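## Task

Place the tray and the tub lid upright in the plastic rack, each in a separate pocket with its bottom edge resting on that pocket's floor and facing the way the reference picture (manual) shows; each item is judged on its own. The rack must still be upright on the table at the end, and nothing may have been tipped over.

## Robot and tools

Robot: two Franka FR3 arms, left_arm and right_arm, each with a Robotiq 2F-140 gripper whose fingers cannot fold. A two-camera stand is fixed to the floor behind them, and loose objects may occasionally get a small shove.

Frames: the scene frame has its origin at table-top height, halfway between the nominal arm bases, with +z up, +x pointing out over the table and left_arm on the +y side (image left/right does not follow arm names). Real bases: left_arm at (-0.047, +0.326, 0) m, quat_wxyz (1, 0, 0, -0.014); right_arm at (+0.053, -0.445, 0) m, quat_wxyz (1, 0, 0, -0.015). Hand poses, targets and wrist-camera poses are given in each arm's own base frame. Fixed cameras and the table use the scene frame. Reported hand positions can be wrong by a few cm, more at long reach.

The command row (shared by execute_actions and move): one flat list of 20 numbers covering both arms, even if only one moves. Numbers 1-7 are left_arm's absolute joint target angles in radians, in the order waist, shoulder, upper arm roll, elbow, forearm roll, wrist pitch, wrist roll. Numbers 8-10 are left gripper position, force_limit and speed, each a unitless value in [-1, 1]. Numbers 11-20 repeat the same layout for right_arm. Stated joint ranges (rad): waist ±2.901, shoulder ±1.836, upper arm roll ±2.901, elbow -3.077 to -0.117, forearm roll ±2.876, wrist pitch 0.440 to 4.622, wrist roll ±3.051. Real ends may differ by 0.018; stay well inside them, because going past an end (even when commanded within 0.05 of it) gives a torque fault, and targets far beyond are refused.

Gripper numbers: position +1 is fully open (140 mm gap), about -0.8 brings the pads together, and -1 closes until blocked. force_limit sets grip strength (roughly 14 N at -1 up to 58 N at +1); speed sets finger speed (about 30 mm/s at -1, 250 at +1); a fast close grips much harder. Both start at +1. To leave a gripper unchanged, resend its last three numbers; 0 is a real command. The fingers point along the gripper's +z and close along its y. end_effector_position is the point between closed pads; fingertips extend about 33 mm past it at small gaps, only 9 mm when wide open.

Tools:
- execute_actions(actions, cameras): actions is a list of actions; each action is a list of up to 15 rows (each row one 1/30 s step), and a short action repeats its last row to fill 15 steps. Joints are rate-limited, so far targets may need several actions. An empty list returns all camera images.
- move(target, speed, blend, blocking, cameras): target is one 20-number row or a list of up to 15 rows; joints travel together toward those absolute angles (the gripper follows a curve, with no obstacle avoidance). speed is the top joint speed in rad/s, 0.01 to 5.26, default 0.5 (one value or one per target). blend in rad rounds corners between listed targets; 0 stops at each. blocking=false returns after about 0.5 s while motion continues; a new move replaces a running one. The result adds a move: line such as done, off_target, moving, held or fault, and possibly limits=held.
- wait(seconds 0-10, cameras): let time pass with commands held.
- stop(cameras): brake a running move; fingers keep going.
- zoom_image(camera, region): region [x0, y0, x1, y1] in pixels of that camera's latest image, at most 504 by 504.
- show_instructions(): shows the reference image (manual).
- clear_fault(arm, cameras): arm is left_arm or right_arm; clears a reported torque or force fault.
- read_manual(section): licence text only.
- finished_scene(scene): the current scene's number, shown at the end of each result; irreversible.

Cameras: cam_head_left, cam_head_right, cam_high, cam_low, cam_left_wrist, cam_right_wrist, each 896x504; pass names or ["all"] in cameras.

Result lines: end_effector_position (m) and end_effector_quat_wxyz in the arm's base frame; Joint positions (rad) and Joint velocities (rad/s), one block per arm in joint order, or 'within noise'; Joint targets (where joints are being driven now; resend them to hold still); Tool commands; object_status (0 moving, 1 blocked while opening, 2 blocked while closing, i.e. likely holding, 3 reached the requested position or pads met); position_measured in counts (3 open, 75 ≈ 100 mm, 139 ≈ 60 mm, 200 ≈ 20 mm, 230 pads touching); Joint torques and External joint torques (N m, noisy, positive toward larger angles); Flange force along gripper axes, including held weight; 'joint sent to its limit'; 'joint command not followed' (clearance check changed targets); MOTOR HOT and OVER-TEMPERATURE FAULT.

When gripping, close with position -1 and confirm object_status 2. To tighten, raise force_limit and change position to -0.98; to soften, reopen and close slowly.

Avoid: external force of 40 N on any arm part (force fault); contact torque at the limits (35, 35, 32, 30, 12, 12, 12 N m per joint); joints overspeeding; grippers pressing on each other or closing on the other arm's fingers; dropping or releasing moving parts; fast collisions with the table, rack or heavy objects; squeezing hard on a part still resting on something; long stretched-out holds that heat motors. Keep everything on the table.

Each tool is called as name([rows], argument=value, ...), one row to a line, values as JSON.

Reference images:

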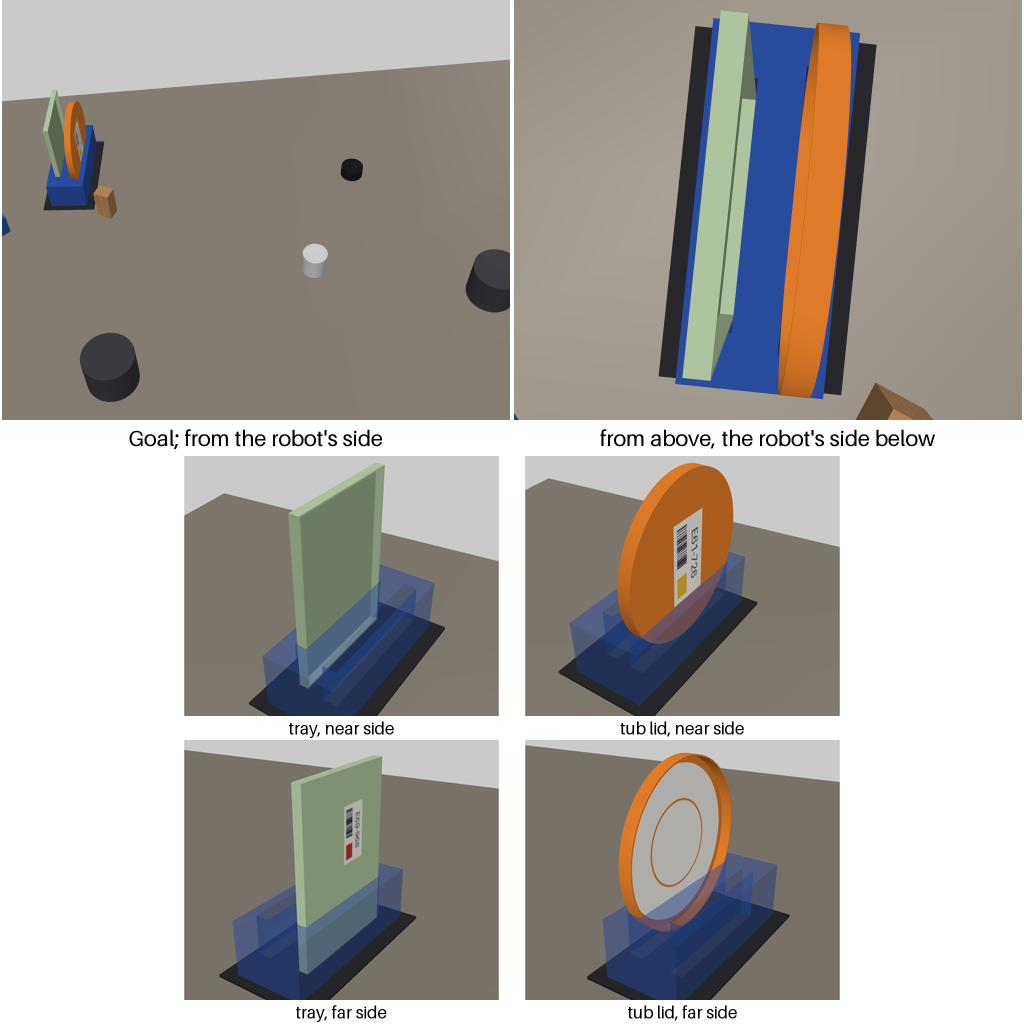

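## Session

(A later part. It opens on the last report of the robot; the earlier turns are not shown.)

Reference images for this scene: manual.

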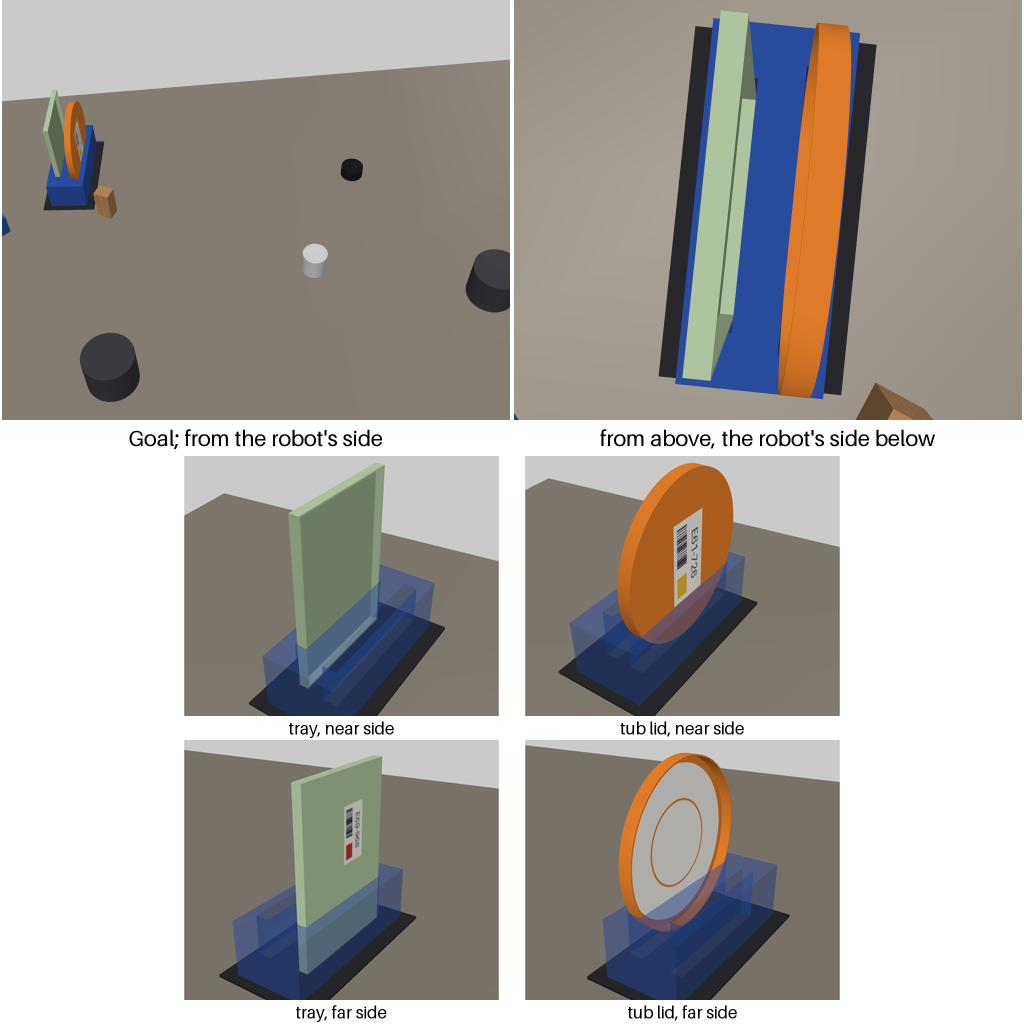

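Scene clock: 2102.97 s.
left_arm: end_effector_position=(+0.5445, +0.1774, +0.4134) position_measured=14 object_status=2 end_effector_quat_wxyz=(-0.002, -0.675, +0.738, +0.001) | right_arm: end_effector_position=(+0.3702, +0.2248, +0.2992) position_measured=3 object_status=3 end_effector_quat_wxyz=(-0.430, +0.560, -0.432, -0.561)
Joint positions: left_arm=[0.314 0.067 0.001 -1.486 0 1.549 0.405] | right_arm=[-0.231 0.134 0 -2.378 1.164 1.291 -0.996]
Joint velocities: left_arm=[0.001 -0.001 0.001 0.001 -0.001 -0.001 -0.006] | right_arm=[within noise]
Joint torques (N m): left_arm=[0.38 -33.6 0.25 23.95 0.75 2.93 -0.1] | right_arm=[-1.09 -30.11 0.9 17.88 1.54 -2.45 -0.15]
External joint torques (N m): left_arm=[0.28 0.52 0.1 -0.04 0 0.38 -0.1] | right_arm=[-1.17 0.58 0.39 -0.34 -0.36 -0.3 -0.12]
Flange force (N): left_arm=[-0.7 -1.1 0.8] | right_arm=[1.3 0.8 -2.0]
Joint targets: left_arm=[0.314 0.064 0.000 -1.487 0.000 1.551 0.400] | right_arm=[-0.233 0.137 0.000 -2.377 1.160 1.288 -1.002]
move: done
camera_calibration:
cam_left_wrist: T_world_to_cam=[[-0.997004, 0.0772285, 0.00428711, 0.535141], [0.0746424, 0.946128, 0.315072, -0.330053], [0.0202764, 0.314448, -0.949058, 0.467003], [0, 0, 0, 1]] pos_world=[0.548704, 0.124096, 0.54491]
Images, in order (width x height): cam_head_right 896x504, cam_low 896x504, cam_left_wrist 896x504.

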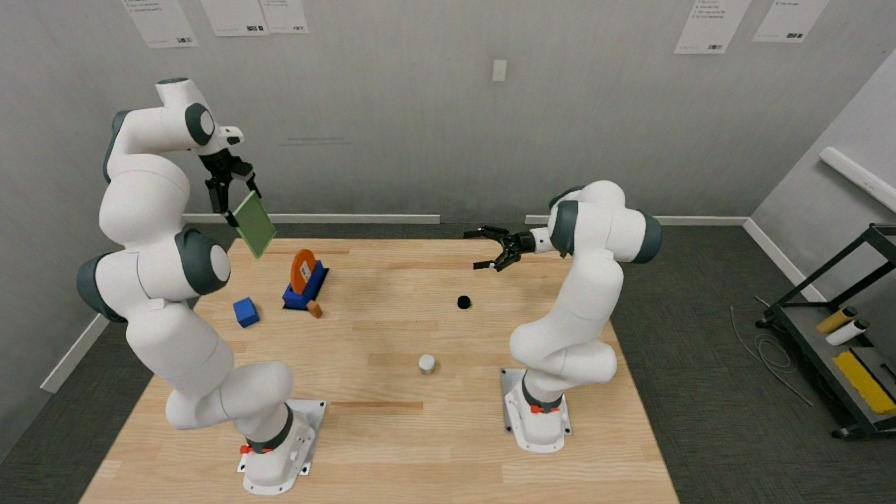

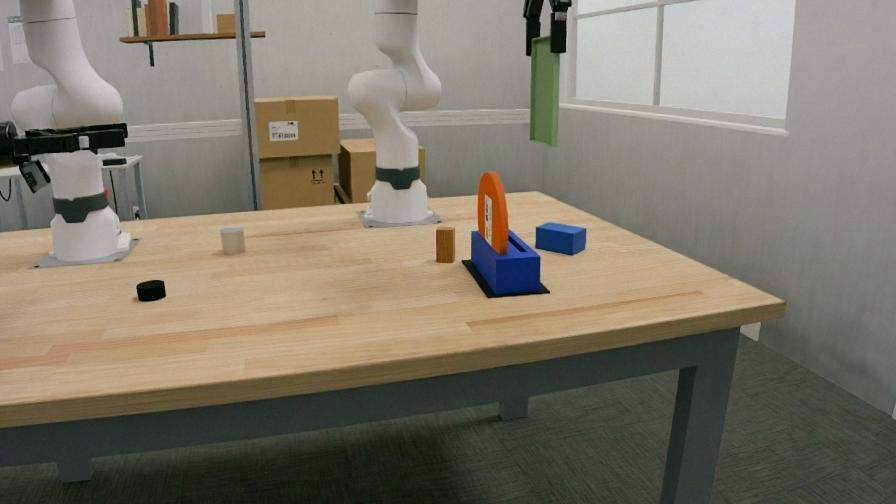

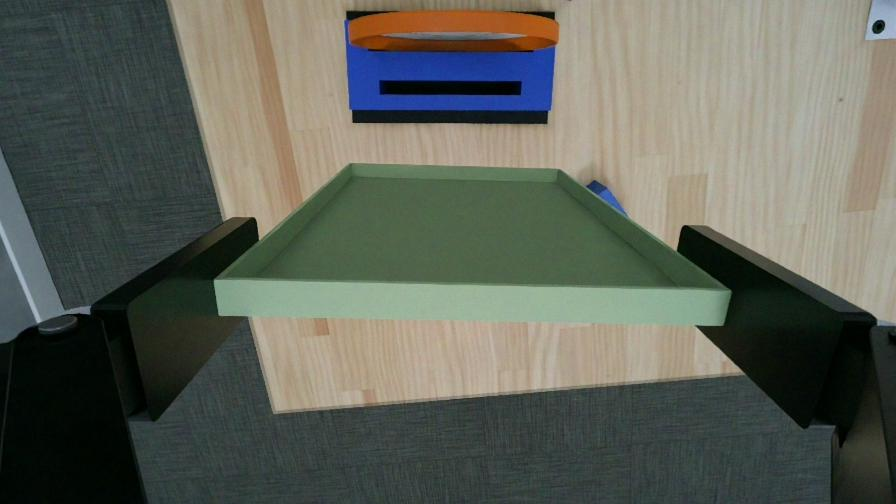

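move(target=[0.3141,0.0547,0,-1.9224,0,1.9771,0.3750,-1,-0.05,-1,-0.2325,0.1366,0,-2.377,1.1596,1.2882,-1.0019,1,-0.05,-1], speed=0.2, cameras=["cam_left_wrist","cam_low"])

zoom_image(camera="cam_left_wrist", region=[280, 0, 620, 200])

Scene clock: 2116.50 s.
left_arm: end_effector_position=(+0.5441, +0.1773, +0.2483) position_measured=14 object_status=2 end_effector_quat_wxyz=(+0.002, +0.684, -0.729, -0.001) | right_arm: end_effector_position=(+0.3702, +0.2248, +0.2992) position_measured=3 object_status=3 end_effector_quat_wxyz=(-0.430, +0.560, -0.432, -0.561)
Joint positions: left_arm=[0.314 0.057 0.001 -1.921 0 1.974 0.379] | right_arm=[-0.231 0.134 0 -2.378 1.164 1.291 -0.996]
Joint velocities: left_arm=[-0.002 0.001 -0.001 -0.001 0 0.004 -0.002] | right_arm=[within noise]
Joint torques (N m): left_arm=[0.4 -34.05 0.2 24.76 0.71 2.88 -0.15] | right_arm=[-1.22 -30.1 0.97 17.88 1.55 -2.44 -0.2]
External joint torques (N m): left_arm=[0.16 0.56 -0.08 0.03 0.02 0.34 -0.15] | right_arm=[-1.41 0.59 0.34 -0.36 -0.35 -0.28 -0.17]
Flange force (N): left_arm=[-0.4 -1.5 1.1] | right_arm=[1.4 1.0 -2.3]
Joint targets: left_arm=[0.314 0.055 0.000 -1.922 0.000 1.977 0.375] | right_arm=[-0.233 0.137 0.000 -2.377 1.160 1.288 -1.002]
move: done
camera_calibration:
cam_left_wrist: T_world_to_cam=[[-0.998662, 0.051459, 0.0050362, 0.540772], [0.0504256, 0.947791, 0.314881, -0.264948], [0.0114302, 0.314713, -0.949118, 0.315247], [0, 0, 0, 1]] pos_world=[0.549806, 0.124075, 0.37991]
Images, in order (width x height): cam_low 896x504, cam_left_wrist 896x504.

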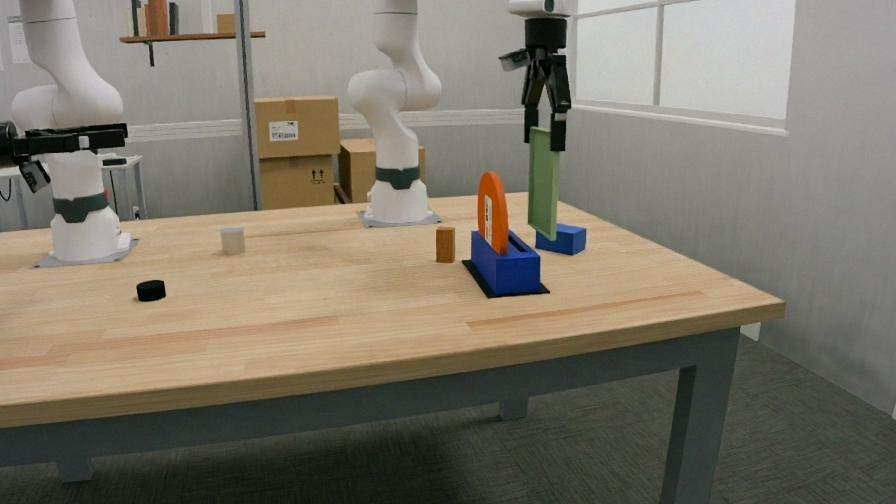

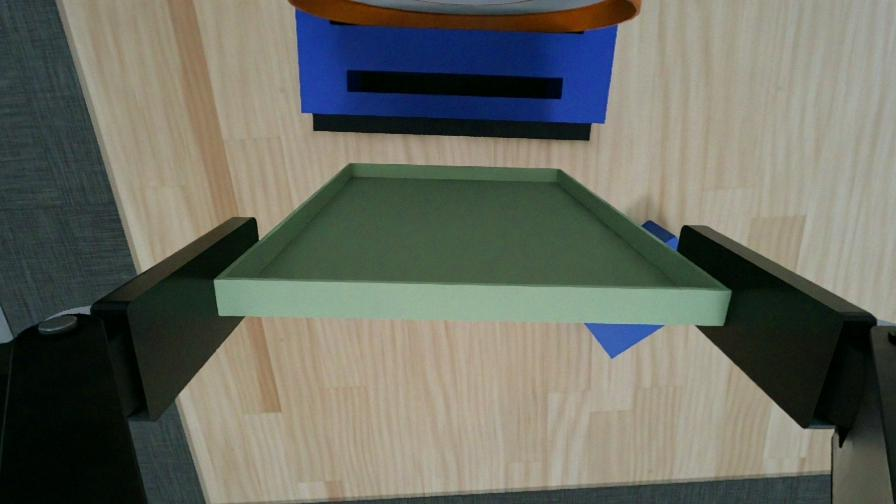

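Scaled by 1.482 from the camera's 896x504 image, which has a finer 1280x720 frame.

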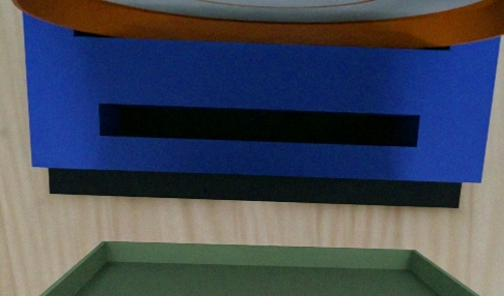

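zoom_image(camera="cam_low", region=[460, 110, 600, 300])

Scaled by 2.653 from the camera's 896x504 image, which has a finer 1280x720 frame.

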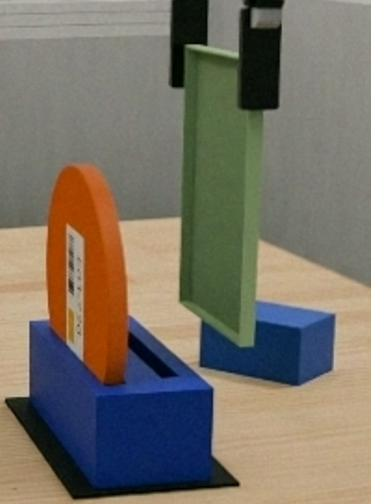

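move([
  [0.2236,0.0033,0,-1.9862,0,1.9894,0.2906,-1,-0.05,-1,-0.2325,0.1366,0,-2.377,1.1596,1.2882,-1.0019,1,-0.05,-1],
  [0.2236,0.0085,0,-2.0006,0,2.0091,0.2906,-1,-0.05,-1,-0.2325,0.1366,0,-2.377,1.1596,1.2882,-1.0019,1,-0.05,-1],
], speed=[0.06,0.03], cameras=["cam_left_wrist","cam_low"])

zoom_image(camera="cam_left_wrist", region=[280, 80, 620, 260])

zoom_image(camera="cam_low", region=[460, 180, 560, 280])

Scene clock: 2190.37 s.
left_arm: end_effector_position=(+0.5415, +0.1240, +0.2428) position_measured=14 object_status=2 end_effector_quat_wxyz=(+0.000, +0.682, -0.731, +0.000) | right_arm: end_effector_position=(+0.3702, +0.2248, +0.2992) position_measured=3 object_status=3 end_effector_quat_wxyz=(-0.430, +0.560, -0.432, -0.561)
Joint positions: left_arm=[0.225 0.007 0 -1.999 0 2.006 0.294] | right_arm=[-0.231 0.134 0 -2.378 1.164 1.291 -0.996]
Joint velocities: left_arm=[0 0 -0.002 0.001 -0.001 0.004 0.001] | right_arm=[within noise]
Joint torques (N m): left_arm=[0.08 -31.13 0.59 24.72 0.7 3.04 -0.17] | right_arm=[-1.25 -30.05 0.94 17.84 1.54 -2.46 -0.08]
External joint torques (N m): left_arm=[-0.11 1.59 0.39 0.06 0.01 0.47 -0.17] | right_arm=[-1.38 0.68 0.37 -0.38 -0.36 -0.3 -0.06]
Flange force (N): left_arm=[-1.3 -4.5 2.1] | right_arm=[1.4 0.7 -2.3]
Joint targets: left_arm=[0.224 0.009 0.000 -2.001 0.000 2.009 0.291] | right_arm=[-0.233 0.137 0.000 -2.377 1.160 1.288 -1.002]
move: done
camera_calibration:
cam_left_wrist: T_world_to_cam=[[-0.998395, 0.0566304, 0.000881351, 0.541209], [0.054001, 0.947116, 0.316315, -0.214755], [0.0170783, 0.315855, -0.948654, 0.323462], [0, 0, 0, 1]] pos_world=[0.546414, 0.0705819, 0.374307]
Images, in order (width x height): cam_low 896x504, cam_left_wrist 896x504.

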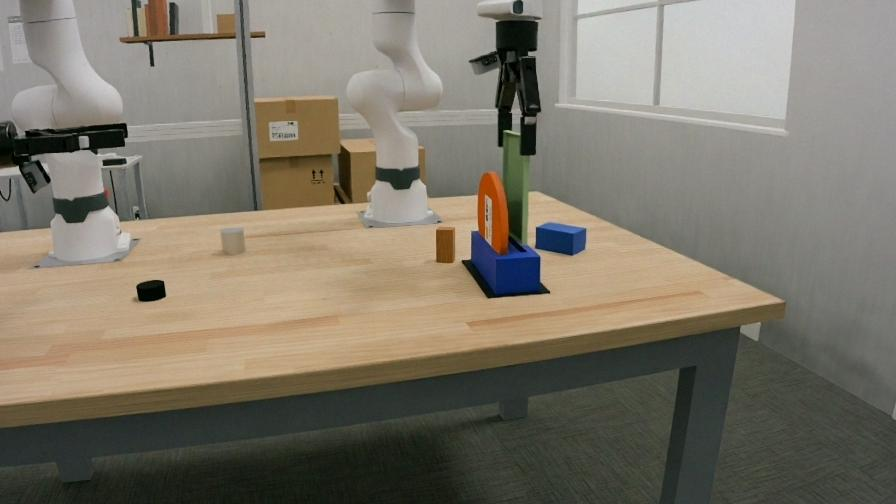

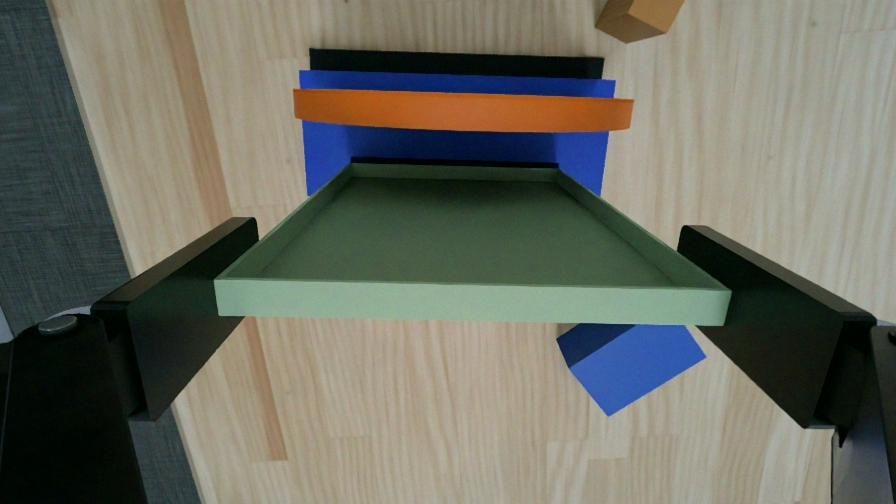

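Scaled by 1.482 from the camera's 896x504 image, which has a finer 1280x720 frame.

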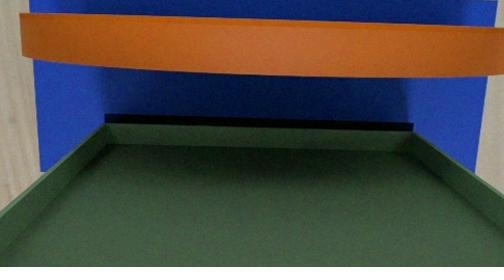

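Scaled by 5.040 from the camera's 896x504 image, which has a finer 1280x720 frame.

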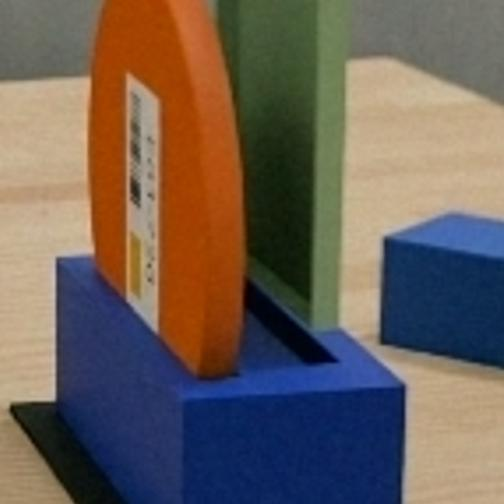

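move(target=[0.2198,0.0085,0,-2.0006,0,2.0091,0.3000,-1,-0.05,-1,-0.2325,0.1366,0,-2.377,1.1596,1.2882,-1.0019,1,-0.05,-1], speed=0.03, cameras=["cam_left_wrist"])

zoom_image(camera="cam_left_wrist", region=[320, 120, 590, 220])

Scene clock: 2218.83 s.
left_arm: end_effector_position=(+0.5422, +0.1221, +0.2428) position_measured=14 object_status=2 end_effector_quat_wxyz=(+0.000, +0.680, -0.733, +0.000) | right_arm: end_effector_position=(+0.3702, +0.2248, +0.2992) position_measured=3 object_status=3 end_effector_quat_wxyz=(-0.430, +0.560, -0.432, -0.561)
Joint positions: left_arm=[0.221 0.007 0 -1.999 0 2.007 0.295] | right_arm=[-0.231 0.134 0 -2.378 1.164 1.291 -0.996]
Joint velocities: left_arm=[0 0 0 -0.001 -0.001 -0.001 0.004] | right_arm=[within noise]
Joint torques (N m): left_arm=[-0.02 -31.17 0.6 24.78 0.69 2.97 0.26] | right_arm=[-1.22 -30.05 0.94 17.83 1.53 -2.45 -0.15]
External joint torques (N m): left_arm=[-0.11 1.6 0.51 0.13 0.01 0.4 0.26] | right_arm=[-1.32 0.7 0.41 -0.39 -0.37 -0.29 -0.12]
Flange force (N): left_arm=[-2.2 -4.5 1.8] | right_arm=[1.5 0.7 -2.3]
Joint targets: left_arm=[0.220 0.009 0.000 -2.001 0.000 2.009 0.300] | right_arm=[-0.233 0.137 0.000 -2.377 1.160 1.288 -1.002]
move: done
camera_calibration:
cam_left_wrist: T_world_to_cam=[[-0.998112, 0.061413, 0.000234407, 0.541383], [0.0583299, 0.946795, 0.316507, -0.215297], [0.0192157, 0.315924, -0.94859, 0.32289], [0, 0, 0, 1]] pos_world=[0.546714, 0.068586, 0.374306]
Images, in order (width x height): cam_left_wrist 896x504.

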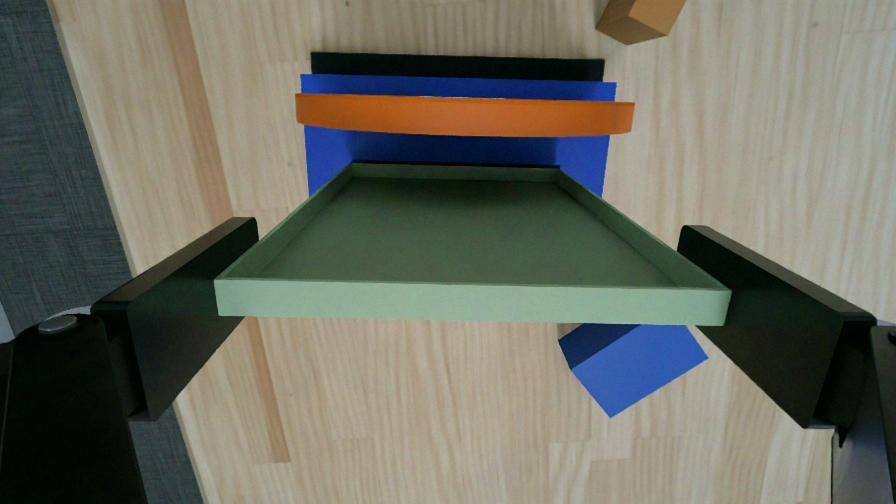

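Scaled by 1.867 from the camera's 896x504 image, which has a finer 1280x720 frame.

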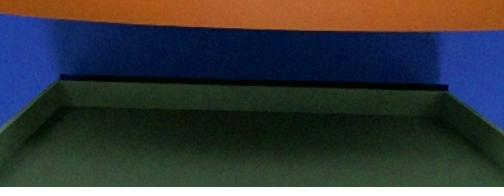

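move(target=[0.2198,0.0178,0,-2.0208,0,2.0386,0.3000,-1,-0.05,-1,-0.2325,0.1366,0,-2.377,1.1596,1.2882,-1.0019,1,-0.05,-1], speed=0.02, cameras=["cam_left_wrist"])

zoom_image(camera="cam_left_wrist", region=[320, 120, 590, 220])

Scene clock: 2242.10 s.
left_arm: end_effector_position=(+0.5422, +0.1220, +0.2307) position_measured=14 object_status=2 end_effector_quat_wxyz=(+0.000, +0.680, -0.733, +0.000) | right_arm: end_effector_position=(+0.3702, +0.2248, +0.2992) position_measured=3 object_status=3 end_effector_quat_wxyz=(-0.430, +0.560, -0.432, -0.561)
Joint positions: left_arm=[0.221 0.016 0 -2.02 0 2.035 0.296] | right_arm=[-0.231 0.134 0 -2.378 1.164 1.291 -0.996]
Joint velocities: left_arm=[0 0 0 0.001 0 0.005 0] | right_arm=[within noise]
Joint torques (N m): left_arm=[0.05 -31.33 0.62 24.63 0.69 3.04 0.18] | right_arm=[-1.18 -30.12 0.99 17.89 1.55 -2.43 -0.17]
External joint torques (N m): left_arm=[0.02 1.43 0.58 0.18 0.03 0.49 0.18] | right_arm=[-1.21 0.64 0.52 -0.4 -0.36 -0.28 -0.14]
Flange force (N): left_arm=[-2.1 -4.1 2.0] | right_arm=[1.5 0.8 -1.9]
Joint targets: left_arm=[0.220 0.018 0.000 -2.021 0.000 2.039 0.300] | right_arm=[-0.233 0.137 0.000 -2.377 1.160 1.288 -1.002]
move: done
camera_calibration:
cam_left_wrist: T_world_to_cam=[[-0.998054, 0.0623519, 0.000872732, 0.541056], [0.059425, 0.946777, 0.316358, -0.212012], [0.0188993, 0.315795, -0.948639, 0.311612], [0, 0, 0, 1]] pos_world=[0.546713, 0.0685865, 0.362207]
Images, in order (width x height): cam_left_wrist 896x504.

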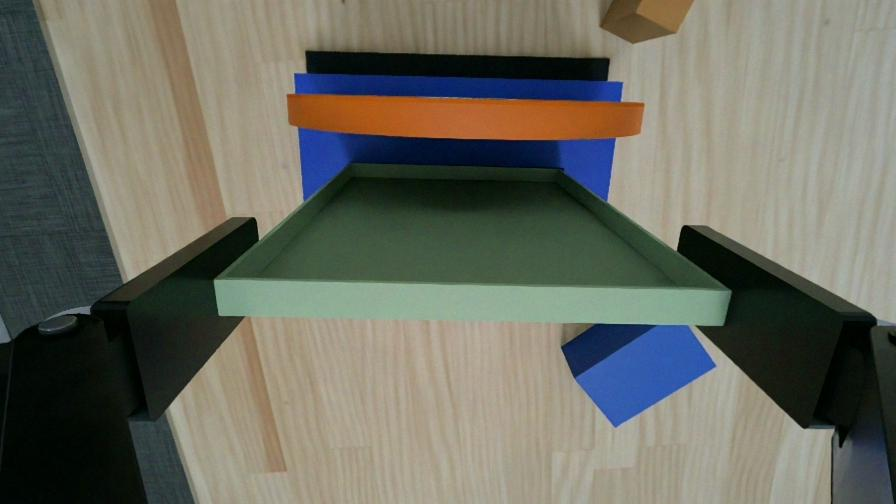

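Scaled by 1.867 from the camera's 896x504 image, which has a finer 1280x720 frame.

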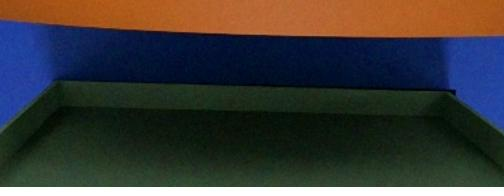

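move(target=[0.2198,0.0216,0,-2.0292,0,2.0508,0.3000,-1,-0.05,-1,-0.2325,0.1366,0,-2.377,1.1596,1.2882,-1.0019,1,-0.05,-1], speed=0.02, cameras=["cam_low"])

zoom_image(camera="cam_low", region=[460, 180, 560, 280])

Scene clock: 2249.90 s.
left_arm: end_effector_position=(+0.5421, +0.1220, +0.2258) position_measured=14 object_status=2 end_effector_quat_wxyz=(+0.000, +0.680, -0.733, +0.000) | right_arm: end_effector_position=(+0.3702, +0.2248, +0.2992) position_measured=3 object_status=3 end_effector_quat_wxyz=(-0.430, +0.560, -0.432, -0.561)
Joint positions: left_arm=[0.221 0.02 0 -2.028 0 2.048 0.296] | right_arm=[-0.231 0.134 0 -2.378 1.164 1.291 -0.996]
Joint velocities: left_arm=[0 0.001 0 0 0 0.005 0] | right_arm=[within noise]
Joint torques (N m): left_arm=[-0.02 -31.41 0.61 24.59 0.68 2.98 0.2] | right_arm=[-1.16 -30.11 0.98 17.82 1.54 -2.46 -0.18]
External joint torques (N m): left_arm=[-0.16 1.51 0.44 0.16 0.01 0.43 0.2] | right_arm=[-1.31 0.63 0.39 -0.44 -0.36 -0.3 -0.15]
Flange force (N): left_arm=[-2.0 -4.3 2.0] | right_arm=[1.4 1.0 -2.1]
Joint targets: left_arm=[0.220 0.022 0.000 -2.029 0.000 2.051 0.300] | right_arm=[-0.233 0.137 0.000 -2.377 1.160 1.288 -1.002]
move: done
Images, in order (width x height): cam_low 896x504.

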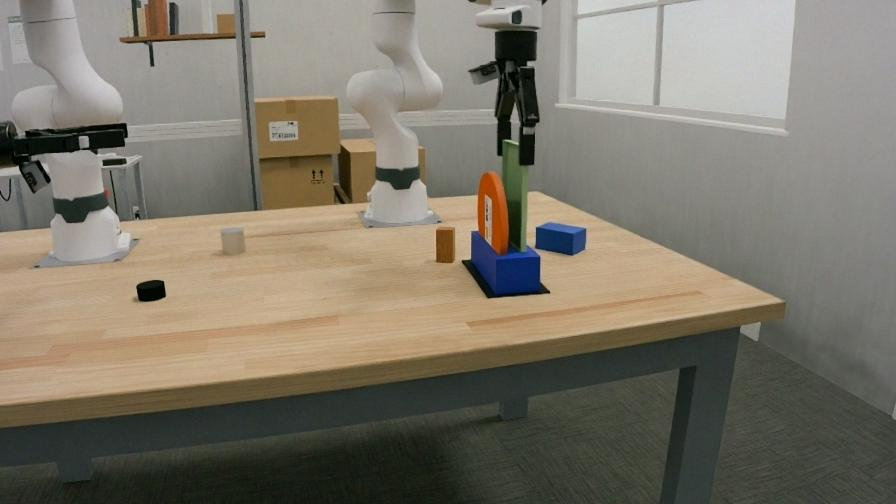

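Scaled by 5.040 from the camera's 896x504 image, which has a finer 1280x720 frame.

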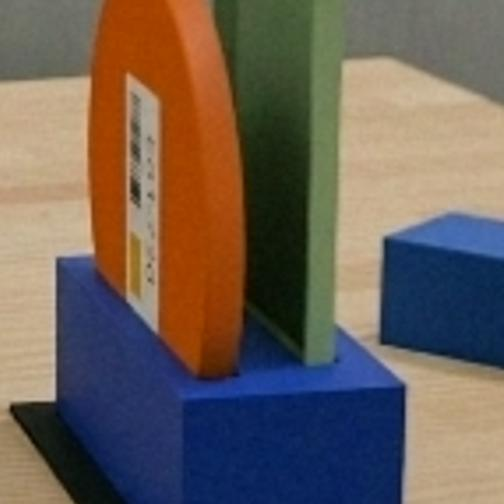

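move([
  [0.2198,0.0255,0,-2.0376,0,2.0631,0.3000,-1,-0.05,-1,-0.2325,0.1366,0,-2.377,1.1596,1.2882,-1.0019,1,-0.05,-1],
  [0.2198,0.0344,0,-2.0531,0,2.0875,0.3000,-1,-0.05,-1,-0.2325,0.1366,0,-2.377,1.1596,1.2882,-1.0019,1,-0.05,-1],
], speed=0.02, blend=[0.003,0], cameras=["cam_left_wrist","cam_low"])

zoom_image(camera="cam_low", region=[460, 180, 560, 280])

Scene clock: 2269.03 s.
left_arm: end_effector_position=(+0.5421, +0.1220, +0.2108) position_measured=14 object_status=2 end_effector_quat_wxyz=(+0.000, +0.680, -0.733, +0.000) | right_arm: end_effector_position=(+0.3702, +0.2248, +0.2992) position_measured=3 object_status=3 end_effector_quat_wxyz=(-0.430, +0.560, -0.432, -0.561)
Joint positions: left_arm=[0.221 0.033 0 -2.052 0 2.084 0.296] | right_arm=[-0.231 0.134 0 -2.378 1.164 1.291 -0.996]
Joint velocities: left_arm=[0.001 -0.001 0 0.001 0 0.005 0.001] | right_arm=[within noise]
Joint torques (N m): left_arm=[0.01 -31.61 0.59 24.39 0.67 2.99 0.19] | right_arm=[-1.2 -30.13 0.96 17.8 1.54 -2.44 -0.2]
External joint torques (N m): left_arm=[-0.31 1.46 0.26 0.26 0.01 0.46 0.19] | right_arm=[-1.37 0.61 0.35 -0.38 -0.35 -0.27 -0.17]
Flange force (N): left_arm=[-1.7 -4.6 2.0] | right_arm=[1.4 0.9 -2.2]
Joint targets: left_arm=[0.220 0.034 0.000 -2.053 0.000 2.088 0.300] | right_arm=[-0.233 0.137 0.000 -2.377 1.160 1.288 -1.002]
move: done
camera_calibration:
cam_left_wrist: T_world_to_cam=[[-0.998054, 0.0623519, 0.000872732, 0.540974], [0.059425, 0.946777, 0.316358, -0.20571], [0.0188993, 0.315795, -0.948639, 0.292736], [0, 0, 0, 1]] pos_world=[0.546613, 0.0685865, 0.342307]
Images, in order (width x height): cam_low 896x504, cam_left_wrist 896x504.

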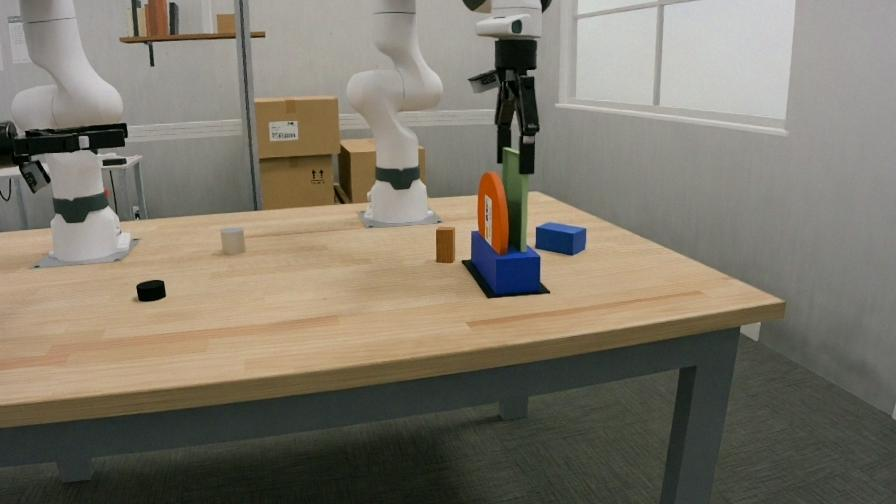

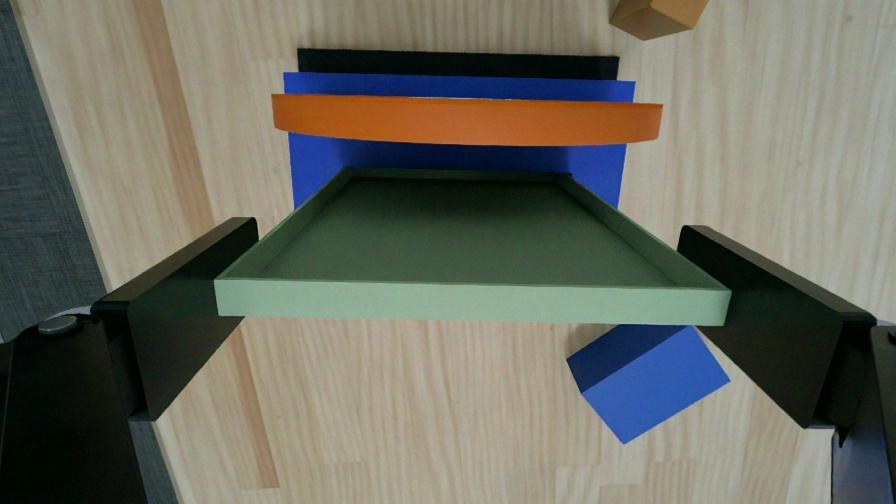

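Scaled by 5.040 from the camera's 896x504 image, which has a finer 1280x720 frame.

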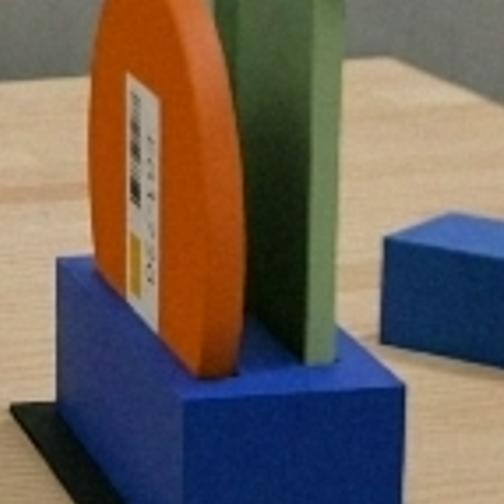

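move([
  [0.2198,0.0389,0,-2.0608,0,2.0997,0.3000,-1,-0.05,-1,-0.2325,0.1366,0,-2.377,1.1596,1.2882,-1.0019,1,-0.05,-1],
  [0.2198,0.0469,0,-2.0724,0,2.1193,0.3000,-1,-0.05,-1,-0.2325,0.1366,0,-2.377,1.1596,1.2882,-1.0019,1,-0.05,-1],
], speed=0.02, blend=[0.003,0])

Scene clock: 2276.87 s.
left_arm: end_effector_position=(+0.5421, +0.1220, +0.1977) position_measured=14 object_status=2 end_effector_quat_wxyz=(+0.000, +0.680, -0.733, +0.000) | right_arm: end_effector_position=(+0.3702, +0.2248, +0.2992) position_measured=3 object_status=3 end_effector_quat_wxyz=(-0.430, +0.560, -0.432, -0.561)
Joint positions: left_arm=[0.221 0.045 0 -2.071 0 2.116 0.296] | right_arm=[-0.231 0.134 0 -2.378 1.164 1.291 -0.996]
Joint velocities: left_arm=[0.001 0 0 0 -0.001 0.004 0.001] | right_arm=[within noise]
Joint torques (N m): left_arm=[-0.04 -31.9 0.63 24.19 0.67 2.94 0.2] | right_arm=[-1.16 -30.09 0.98 17.85 1.54 -2.46 -0.15]
External joint torques (N m): left_arm=[-0.05 1.62 0.59 0.05 0.03 0.37 0.2] | right_arm=[-1.28 0.66 0.42 -0.37 -0.35 -0.3 -0.12]
Flange force (N): left_arm=[-2.1 -4.2 2.5] | right_arm=[1.4 0.7 -2.2]
Joint targets: left_arm=[0.220 0.047 0.000 -2.072 0.000 2.119 0.300] | right_arm=[-0.233 0.137 0.000 -2.377 1.160 1.288 -1.002]
move: done

move(target=[0.2198,0.0509,0,-2.0779,0,2.1288,0.3000,-1,-0.05,-1,-0.2325,0.1366,0,-2.377,1.1596,1.2882,-1.0019,1,-0.05,-1], speed=0.02)

move(target=[0.2198,0.0540,0,-2.0819,0,2.1359,0.3000,-1,-0.05,-1,-0.2325,0.1366,0,-2.377,1.1596,1.2882,-1.0019,1,-0.05,-1], speed=0.02)

Scene clock: 2284.33 s.
left_arm: end_effector_position=(+0.5421, +0.1220, +0.1938) position_measured=14 object_status=2 end_effector_quat_wxyz=(+0.000, +0.680, -0.733, +0.000) | right_arm: end_effector_position=(+0.3702, +0.2248, +0.2992) position_measured=3 object_status=3 end_effector_quat_wxyz=(-0.430, +0.560, -0.432, -0.561)
Joint positions: left_arm=[0.221 0.049 0 -2.077 0 2.126 0.296] | right_arm=[-0.231 0.134 0 -2.378 1.164 1.291 -0.996]
Joint velocities: left_arm=[0 0 -0.001 -0.001 -0.001 0.004 -0.001] | right_arm=[within noise]
Joint torques (N m): left_arm=[0.01 -31.95 0.67 24.14 0.67 2.95 0.17] | right_arm=[-1.25 -30.08 0.96 17.84 1.53 -2.42 -0.15]
External joint torques (N m): left_arm=[-0.16 1.68 0.46 0.06 0.04 0.39 0.17] | right_arm=[-1.36 0.54 0.41 -0.32 -0.37 -0.27 -0.12]
Flange force (N): left_arm=[-1.9 -4.4 2.6] | right_arm=[1.2 0.9 -2.2]
Joint targets: left_arm=[0.220 0.051 0.000 -2.078 0.000 2.129 0.300] | right_arm=[-0.233 0.137 0.000 -2.377 1.160 1.288 -1.002]
move: done

Scene clock: 2285.03 s.
left_arm: end_effector_position=(+0.5421, +0.1220, +0.1909) position_measured=14 object_status=2 end_effector_quat_wxyz=(+0.000, +0.680, -0.733, +0.000) | right_arm: end_effector_position=(+0.3702, +0.2248, +0.2992) position_measured=3 object_status=3 end_effector_quat_wxyz=(-0.430, +0.560, -0.432, -0.561)
Joint positions: left_arm=[0.221 0.052 0 -2.081 0 2.133 0.296] | right_arm=[-0.231 0.134 0 -2.378 1.164 1.291 -0.996]
Joint velocities: left_arm=[0.001 -0.001 0.001 0 -0.001 0.005 0] | right_arm=[within noise]
Joint torques (N m): left_arm=[0.07 -32.06 0.6 24.15 0.68 2.87 0.18] | right_arm=[-1.2 -30.13 0.96 17.86 1.56 -2.44 -0.18]
External joint torques (N m): left_arm=[-0.02 1.54 0.47 0.15 0.05 0.31 0.18] | right_arm=[-1.41 0.68 0.32 -0.38 -0.34 -0.27 -0.15]
Flange force (N): left_arm=[-2.1 -4.3 2.2] | right_arm=[1.6 0.8 -2.4]
Joint targets: left_arm=[0.220 0.054 0.000 -2.082 0.000 2.136 0.300] | right_arm=[-0.233 0.137 0.000 -2.377 1.160 1.288 -1.002]
move: done

move(target=[0.2198,0.0568,0,-2.0855,0,2.1423,0.3000,-1,-0.05,-1,-0.2325,0.1366,0,-2.377,1.1596,1.2882,-1.0019,1,-0.05,-1], speed=0.02)

move(target=[0.2198,0.0594,0,-2.0888,0,2.1482,0.3000,-1,-0.05,-1,-0.2325,0.1366,0,-2.377,1.1596,1.2882,-1.0019,1,-0.05,-1], speed=0.02)

Scene clock: 2293.60 s.
left_arm: end_effector_position=(+0.5422, +0.1220, +0.1883) position_measured=14 object_status=2 end_effector_quat_wxyz=(+0.000, +0.680, -0.733, +0.000) | right_arm: end_effector_position=(+0.3702, +0.2248, +0.2992) position_measured=3 object_status=3 end_effector_quat_wxyz=(-0.430, +0.560, -0.432, -0.561)
Joint positions: left_arm=[0.221 0.055 0 -2.084 0 2.139 0.296] | right_arm=[-0.231 0.134 0 -2.378 1.164 1.291 -0.996]
Joint velocities: left_arm=[0 0.001 0.001 -0.001 0 0.004 0.002] | right_arm=[within noise]
Joint torques (N m): left_arm=[0.01 -32.1 0.56 24.13 0.66 3.02 0.19] | right_arm=[-1.18 -30.13 1 17.93 1.54 -2.42 -0.21]
External joint torques (N m): left_arm=[-0.07 1.81 0.43 0.02 0.02 0.44 0.19] | right_arm=[-1.31 0.59 0.43 -0.29 -0.36 -0.27 -0.18]
Flange force (N): left_arm=[-2.1 -4.5 3.0] | right_arm=[1.4 0.7 -2.2]
Joint targets: left_arm=[0.220 0.057 0.000 -2.085 0.000 2.142 0.300] | right_arm=[-0.233 0.137 0.000 -2.377 1.160 1.288 -1.002]
move: done

Scene clock: 2294.30 s.
left_arm: end_effector_position=(+0.5422, +0.1220, +0.1859) position_measured=14 object_status=2 end_effector_quat_wxyz=(+0.000, +0.680, -0.733, +0.000) | right_arm: end_effector_position=(+0.3702, +0.2248, +0.2992) position_measured=3 object_status=3 end_effector_quat_wxyz=(-0.430, +0.560, -0.432, -0.561)
Joint positions: left_arm=[0.221 0.058 0 -2.088 0 2.145 0.296] | right_arm=[-0.231 0.134 0 -2.378 1.164 1.291 -0.996]
Joint velocities: left_arm=[0 0 -0.001 0 0 0.004 0.002] | right_arm=[within noise]
Joint torques (N m): left_arm=[0.03 -32.08 0.66 24.06 0.66 2.99 0.19] | right_arm=[-1.27 -30.11 0.92 17.79 1.54 -2.43 -0.06]
External joint torques (N m): left_arm=[0.02 1.95 0.6 -0.01 0.03 0.41 0.19] | right_arm=[-1.47 0.62 0.29 -0.41 -0.36 -0.27 -0.03]
Flange force (N): left_arm=[-2.4 -4.8 3.1] | right_arm=[1.2 1.0 -2.3]
Joint targets: left_arm=[0.220 0.059 0.000 -2.089 0.000 2.148 0.300] | right_arm=[-0.233 0.137 0.000 -2.377 1.160 1.288 -1.002]
move: done

move(target=[0.2198,0.0628,0,-2.0927,0,2.1555,0.3000,-1,-0.05,-1,-0.2325,0.1366,0,-2.377,1.1596,1.2882,-1.0019,1,-0.05,-1], speed=0.02)

move(target=[0.2198,0.0651,0,-2.0953,0,2.1604,0.3000,-1,-0.05,-1,-0.2325,0.1366,0,-2.377,1.1596,1.2882,-1.0019,1,-0.05,-1], speed=0.02, cameras=["cam_low","cam_left_wrist"])

zoom_image(camera="cam_low", region=[460, 110, 600, 300])

Scene clock: 2303.27 s.
left_arm: end_effector_position=(+0.5421, +0.1220, +0.1828) position_measured=14 object_status=2 end_effector_quat_wxyz=(+0.000, +0.680, -0.733, +0.000) | right_arm: end_effector_position=(+0.3702, +0.2248, +0.2992) position_measured=3 object_status=3 end_effector_quat_wxyz=(-0.430, +0.560, -0.432, -0.561)
Joint positions: left_arm=[0.221 0.061 0 -2.091 0 2.152 0.296] | right_arm=[-0.231 0.134 0 -2.378 1.164 1.291 -0.996]
Joint velocities: left_arm=[-0.001 0 0.001 0 0.001 0.004 0] | right_arm=[within noise]
Joint torques (N m): left_arm=[0.06 -32.19 0.63 24.03 0.66 3.01 0.17] | right_arm=[-1.18 -30.1 1 17.83 1.54 -2.45 -0.18]
External joint torques (N m): left_arm=[-0.04 1.77 0.49 0.09 0.03 0.45 0.17] | right_arm=[-1.17 0.75 0.56 -0.51 -0.37 -0.3 -0.15]
Flange force (N): left_arm=[-2.1 -4.6 2.9] | right_arm=[1.7 0.8 -1.8]
Joint targets: left_arm=[0.220 0.063 0.000 -2.093 0.000 2.155 0.300] | right_arm=[-0.233 0.137 0.000 -2.377 1.160 1.288 -1.002]
move: done

Scene clock: 2303.97 s.
left_arm: end_effector_position=(+0.5422, +0.1221, +0.1808) position_measured=14 object_status=2 end_effector_quat_wxyz=(+0.000, +0.680, -0.733, +0.000) | right_arm: end_effector_position=(+0.3702, +0.2248, +0.2992) position_measured=3 object_status=3 end_effector_quat_wxyz=(-0.430, +0.560, -0.432, -0.561)
Joint positions: left_arm=[0.221 0.063 0 -2.094 0 2.157 0.296] | right_arm=[-0.231 0.134 0 -2.378 1.164 1.291 -0.996]
Joint velocities: left_arm=[0 0.001 0.001 0 -0.001 0.005 0] | right_arm=[within noise]
Joint torques (N m): left_arm=[0.02 -32.27 0.63 23.93 0.64 2.89 0.19] | right_arm=[-1.17 -30.1 0.94 17.86 1.56 -2.46 -0.1]
External joint torques (N m): left_arm=[-0.14 1.75 0.42 0 0.02 0.32 0.19] | right_arm=[-1.29 0.66 0.38 -0.41 -0.35 -0.3 -0.07]
Flange force (N): left_arm=[-1.9 -4.4 2.7] | right_arm=[1.3 0.8 -2.2]
Joint targets: left_arm=[0.220 0.065 0.000 -2.095 0.000 2.160 0.300] | right_arm=[-0.233 0.137 0.000 -2.377 1.160 1.288 -1.002]
move: done
camera_calibration:
cam_left_wrist: T_world_to_cam=[[-0.998054, 0.0623598, 0.00056455, 0.541196], [0.059333, 0.946747, 0.316466, -0.196238], [0.0192002, 0.315883, -0.948604, 0.264188], [0, 0, 0, 1]] pos_world=[0.546714, 0.0685867, 0.312407]
Images, in order (width x height): cam_low 896x504, cam_left_wrist 896x504.

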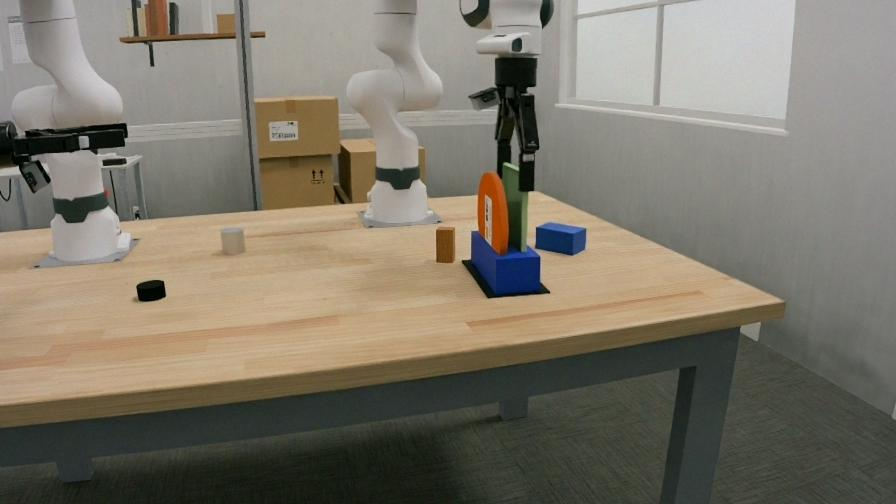

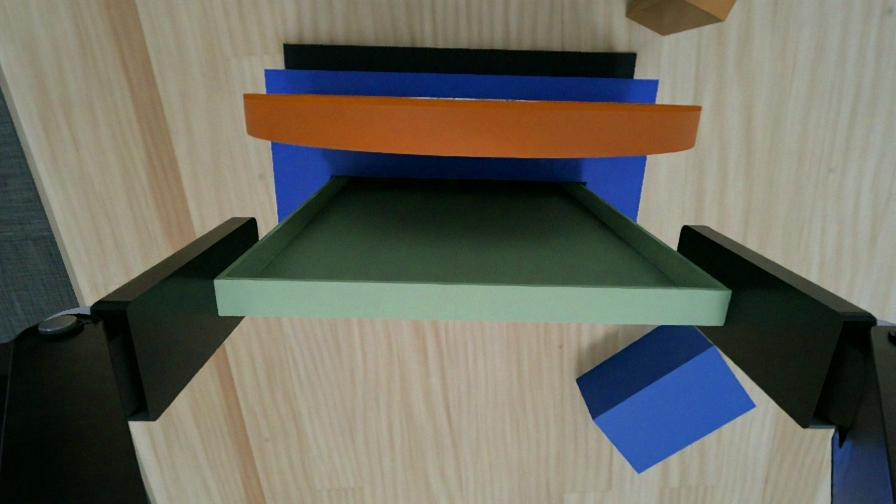

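Scaled by 2.653 from the camera's 896x504 image, which has a finer 1280x720 frame.

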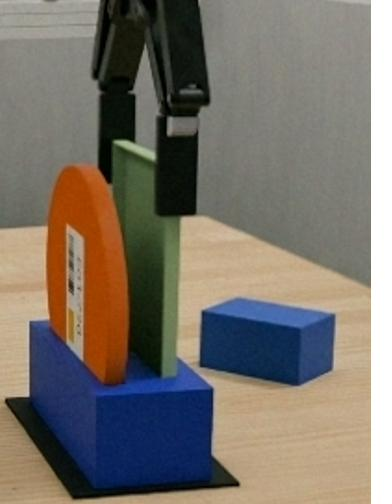

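move(target=[0.2198,0.0674,0,-2.0979,0,2.1653,0.3000,-1,-0.05,-1,-0.2325,0.1366,0,-2.377,1.1596,1.2882,-1.0019,1,-0.05,-1], speed=0.02)

move(target=[0.2198,0.0697,0,-2.1005,0,2.1702,0.3000,-1,-0.05,-1,-0.2325,0.1366,0,-2.377,1.1596,1.2882,-1.0019,1,-0.05,-1], speed=0.02)

Scene clock: 2312.63 s.
left_arm: end_effector_position=(+0.5423, +0.1221, +0.1788) position_measured=14 object_status=2 end_effector_quat_wxyz=(+0.000, +0.680, -0.733, +0.000) | right_arm: end_effector_position=(+0.3702, +0.2248, +0.2992) position_measured=3 object_status=3 end_effector_quat_wxyz=(-0.430, +0.560, -0.432, -0.561)
Joint positions: left_arm=[0.221 0.066 0 -2.097 0 2.162 0.296] | right_arm=[-0.231 0.134 0 -2.378 1.164 1.291 -0.996]
Joint velocities: left_arm=[0.001 0 0 0 -0.001 0.003 0] | right_arm=[within noise]
Joint torques (N m): left_arm=[-0.03 -32.22 0.7 23.95 0.65 3 0.16] | right_arm=[-1.21 -30.07 1.01 17.86 1.56 -2.42 -0.13]
External joint torques (N m): left_arm=[-0.23 1.65 0.45 0.15 0.03 0.44 0.16] | right_arm=[-1.37 0.76 0.41 -0.43 -0.35 -0.26 -0.1]
Flange force (N): left_arm=[-1.9 -4.6 2.7] | right_arm=[1.7 0.7 -2.2]
Joint targets: left_arm=[0.220 0.067 0.000 -2.098 0.000 2.165 0.300] | right_arm=[-0.233 0.137 0.000 -2.377 1.160 1.288 -1.002]
move: done

Scene clock: 2313.33 s.
left_arm: end_effector_position=(+0.5423, +0.1221, +0.1780) position_measured=14 object_status=2 end_effector_quat_wxyz=(+0.000, +0.680, -0.733, +0.000) | right_arm: end_effector_position=(+0.3702, +0.2248, +0.2992) position_measured=3 object_status=3 end_effector_quat_wxyz=(-0.430, +0.560, -0.432, -0.561)
Joint positions: left_arm=[0.221 0.066 0 -2.098 0 2.165 0.296] | right_arm=[-0.231 0.134 0 -2.378 1.164 1.291 -0.996]
Joint torques (N m): left_arm=[0.03 -31.35 0.44 23.09 0.47 3.42 0.14] | right_arm=[-1.14 -30.07 0.94 17.86 1.57 -2.44 -0.19]
External joint torques (N m): left_arm=[-0.06 2.74 0.29 -0.81 -0.15 0.85 0.14] | right_arm=[-1.26 0.69 0.38 -0.41 -0.34 -0.28 -0.16]
Flange force (N): left_arm=[-1.7 -3.9 6.2] | right_arm=[1.6 0.8 -2.1]
Joint targets: left_arm=[0.220 0.070 0.000 -2.101 0.000 2.170 0.300] | right_arm=[-0.233 0.137 0.000 -2.377 1.160 1.288 -1.002]
move: done


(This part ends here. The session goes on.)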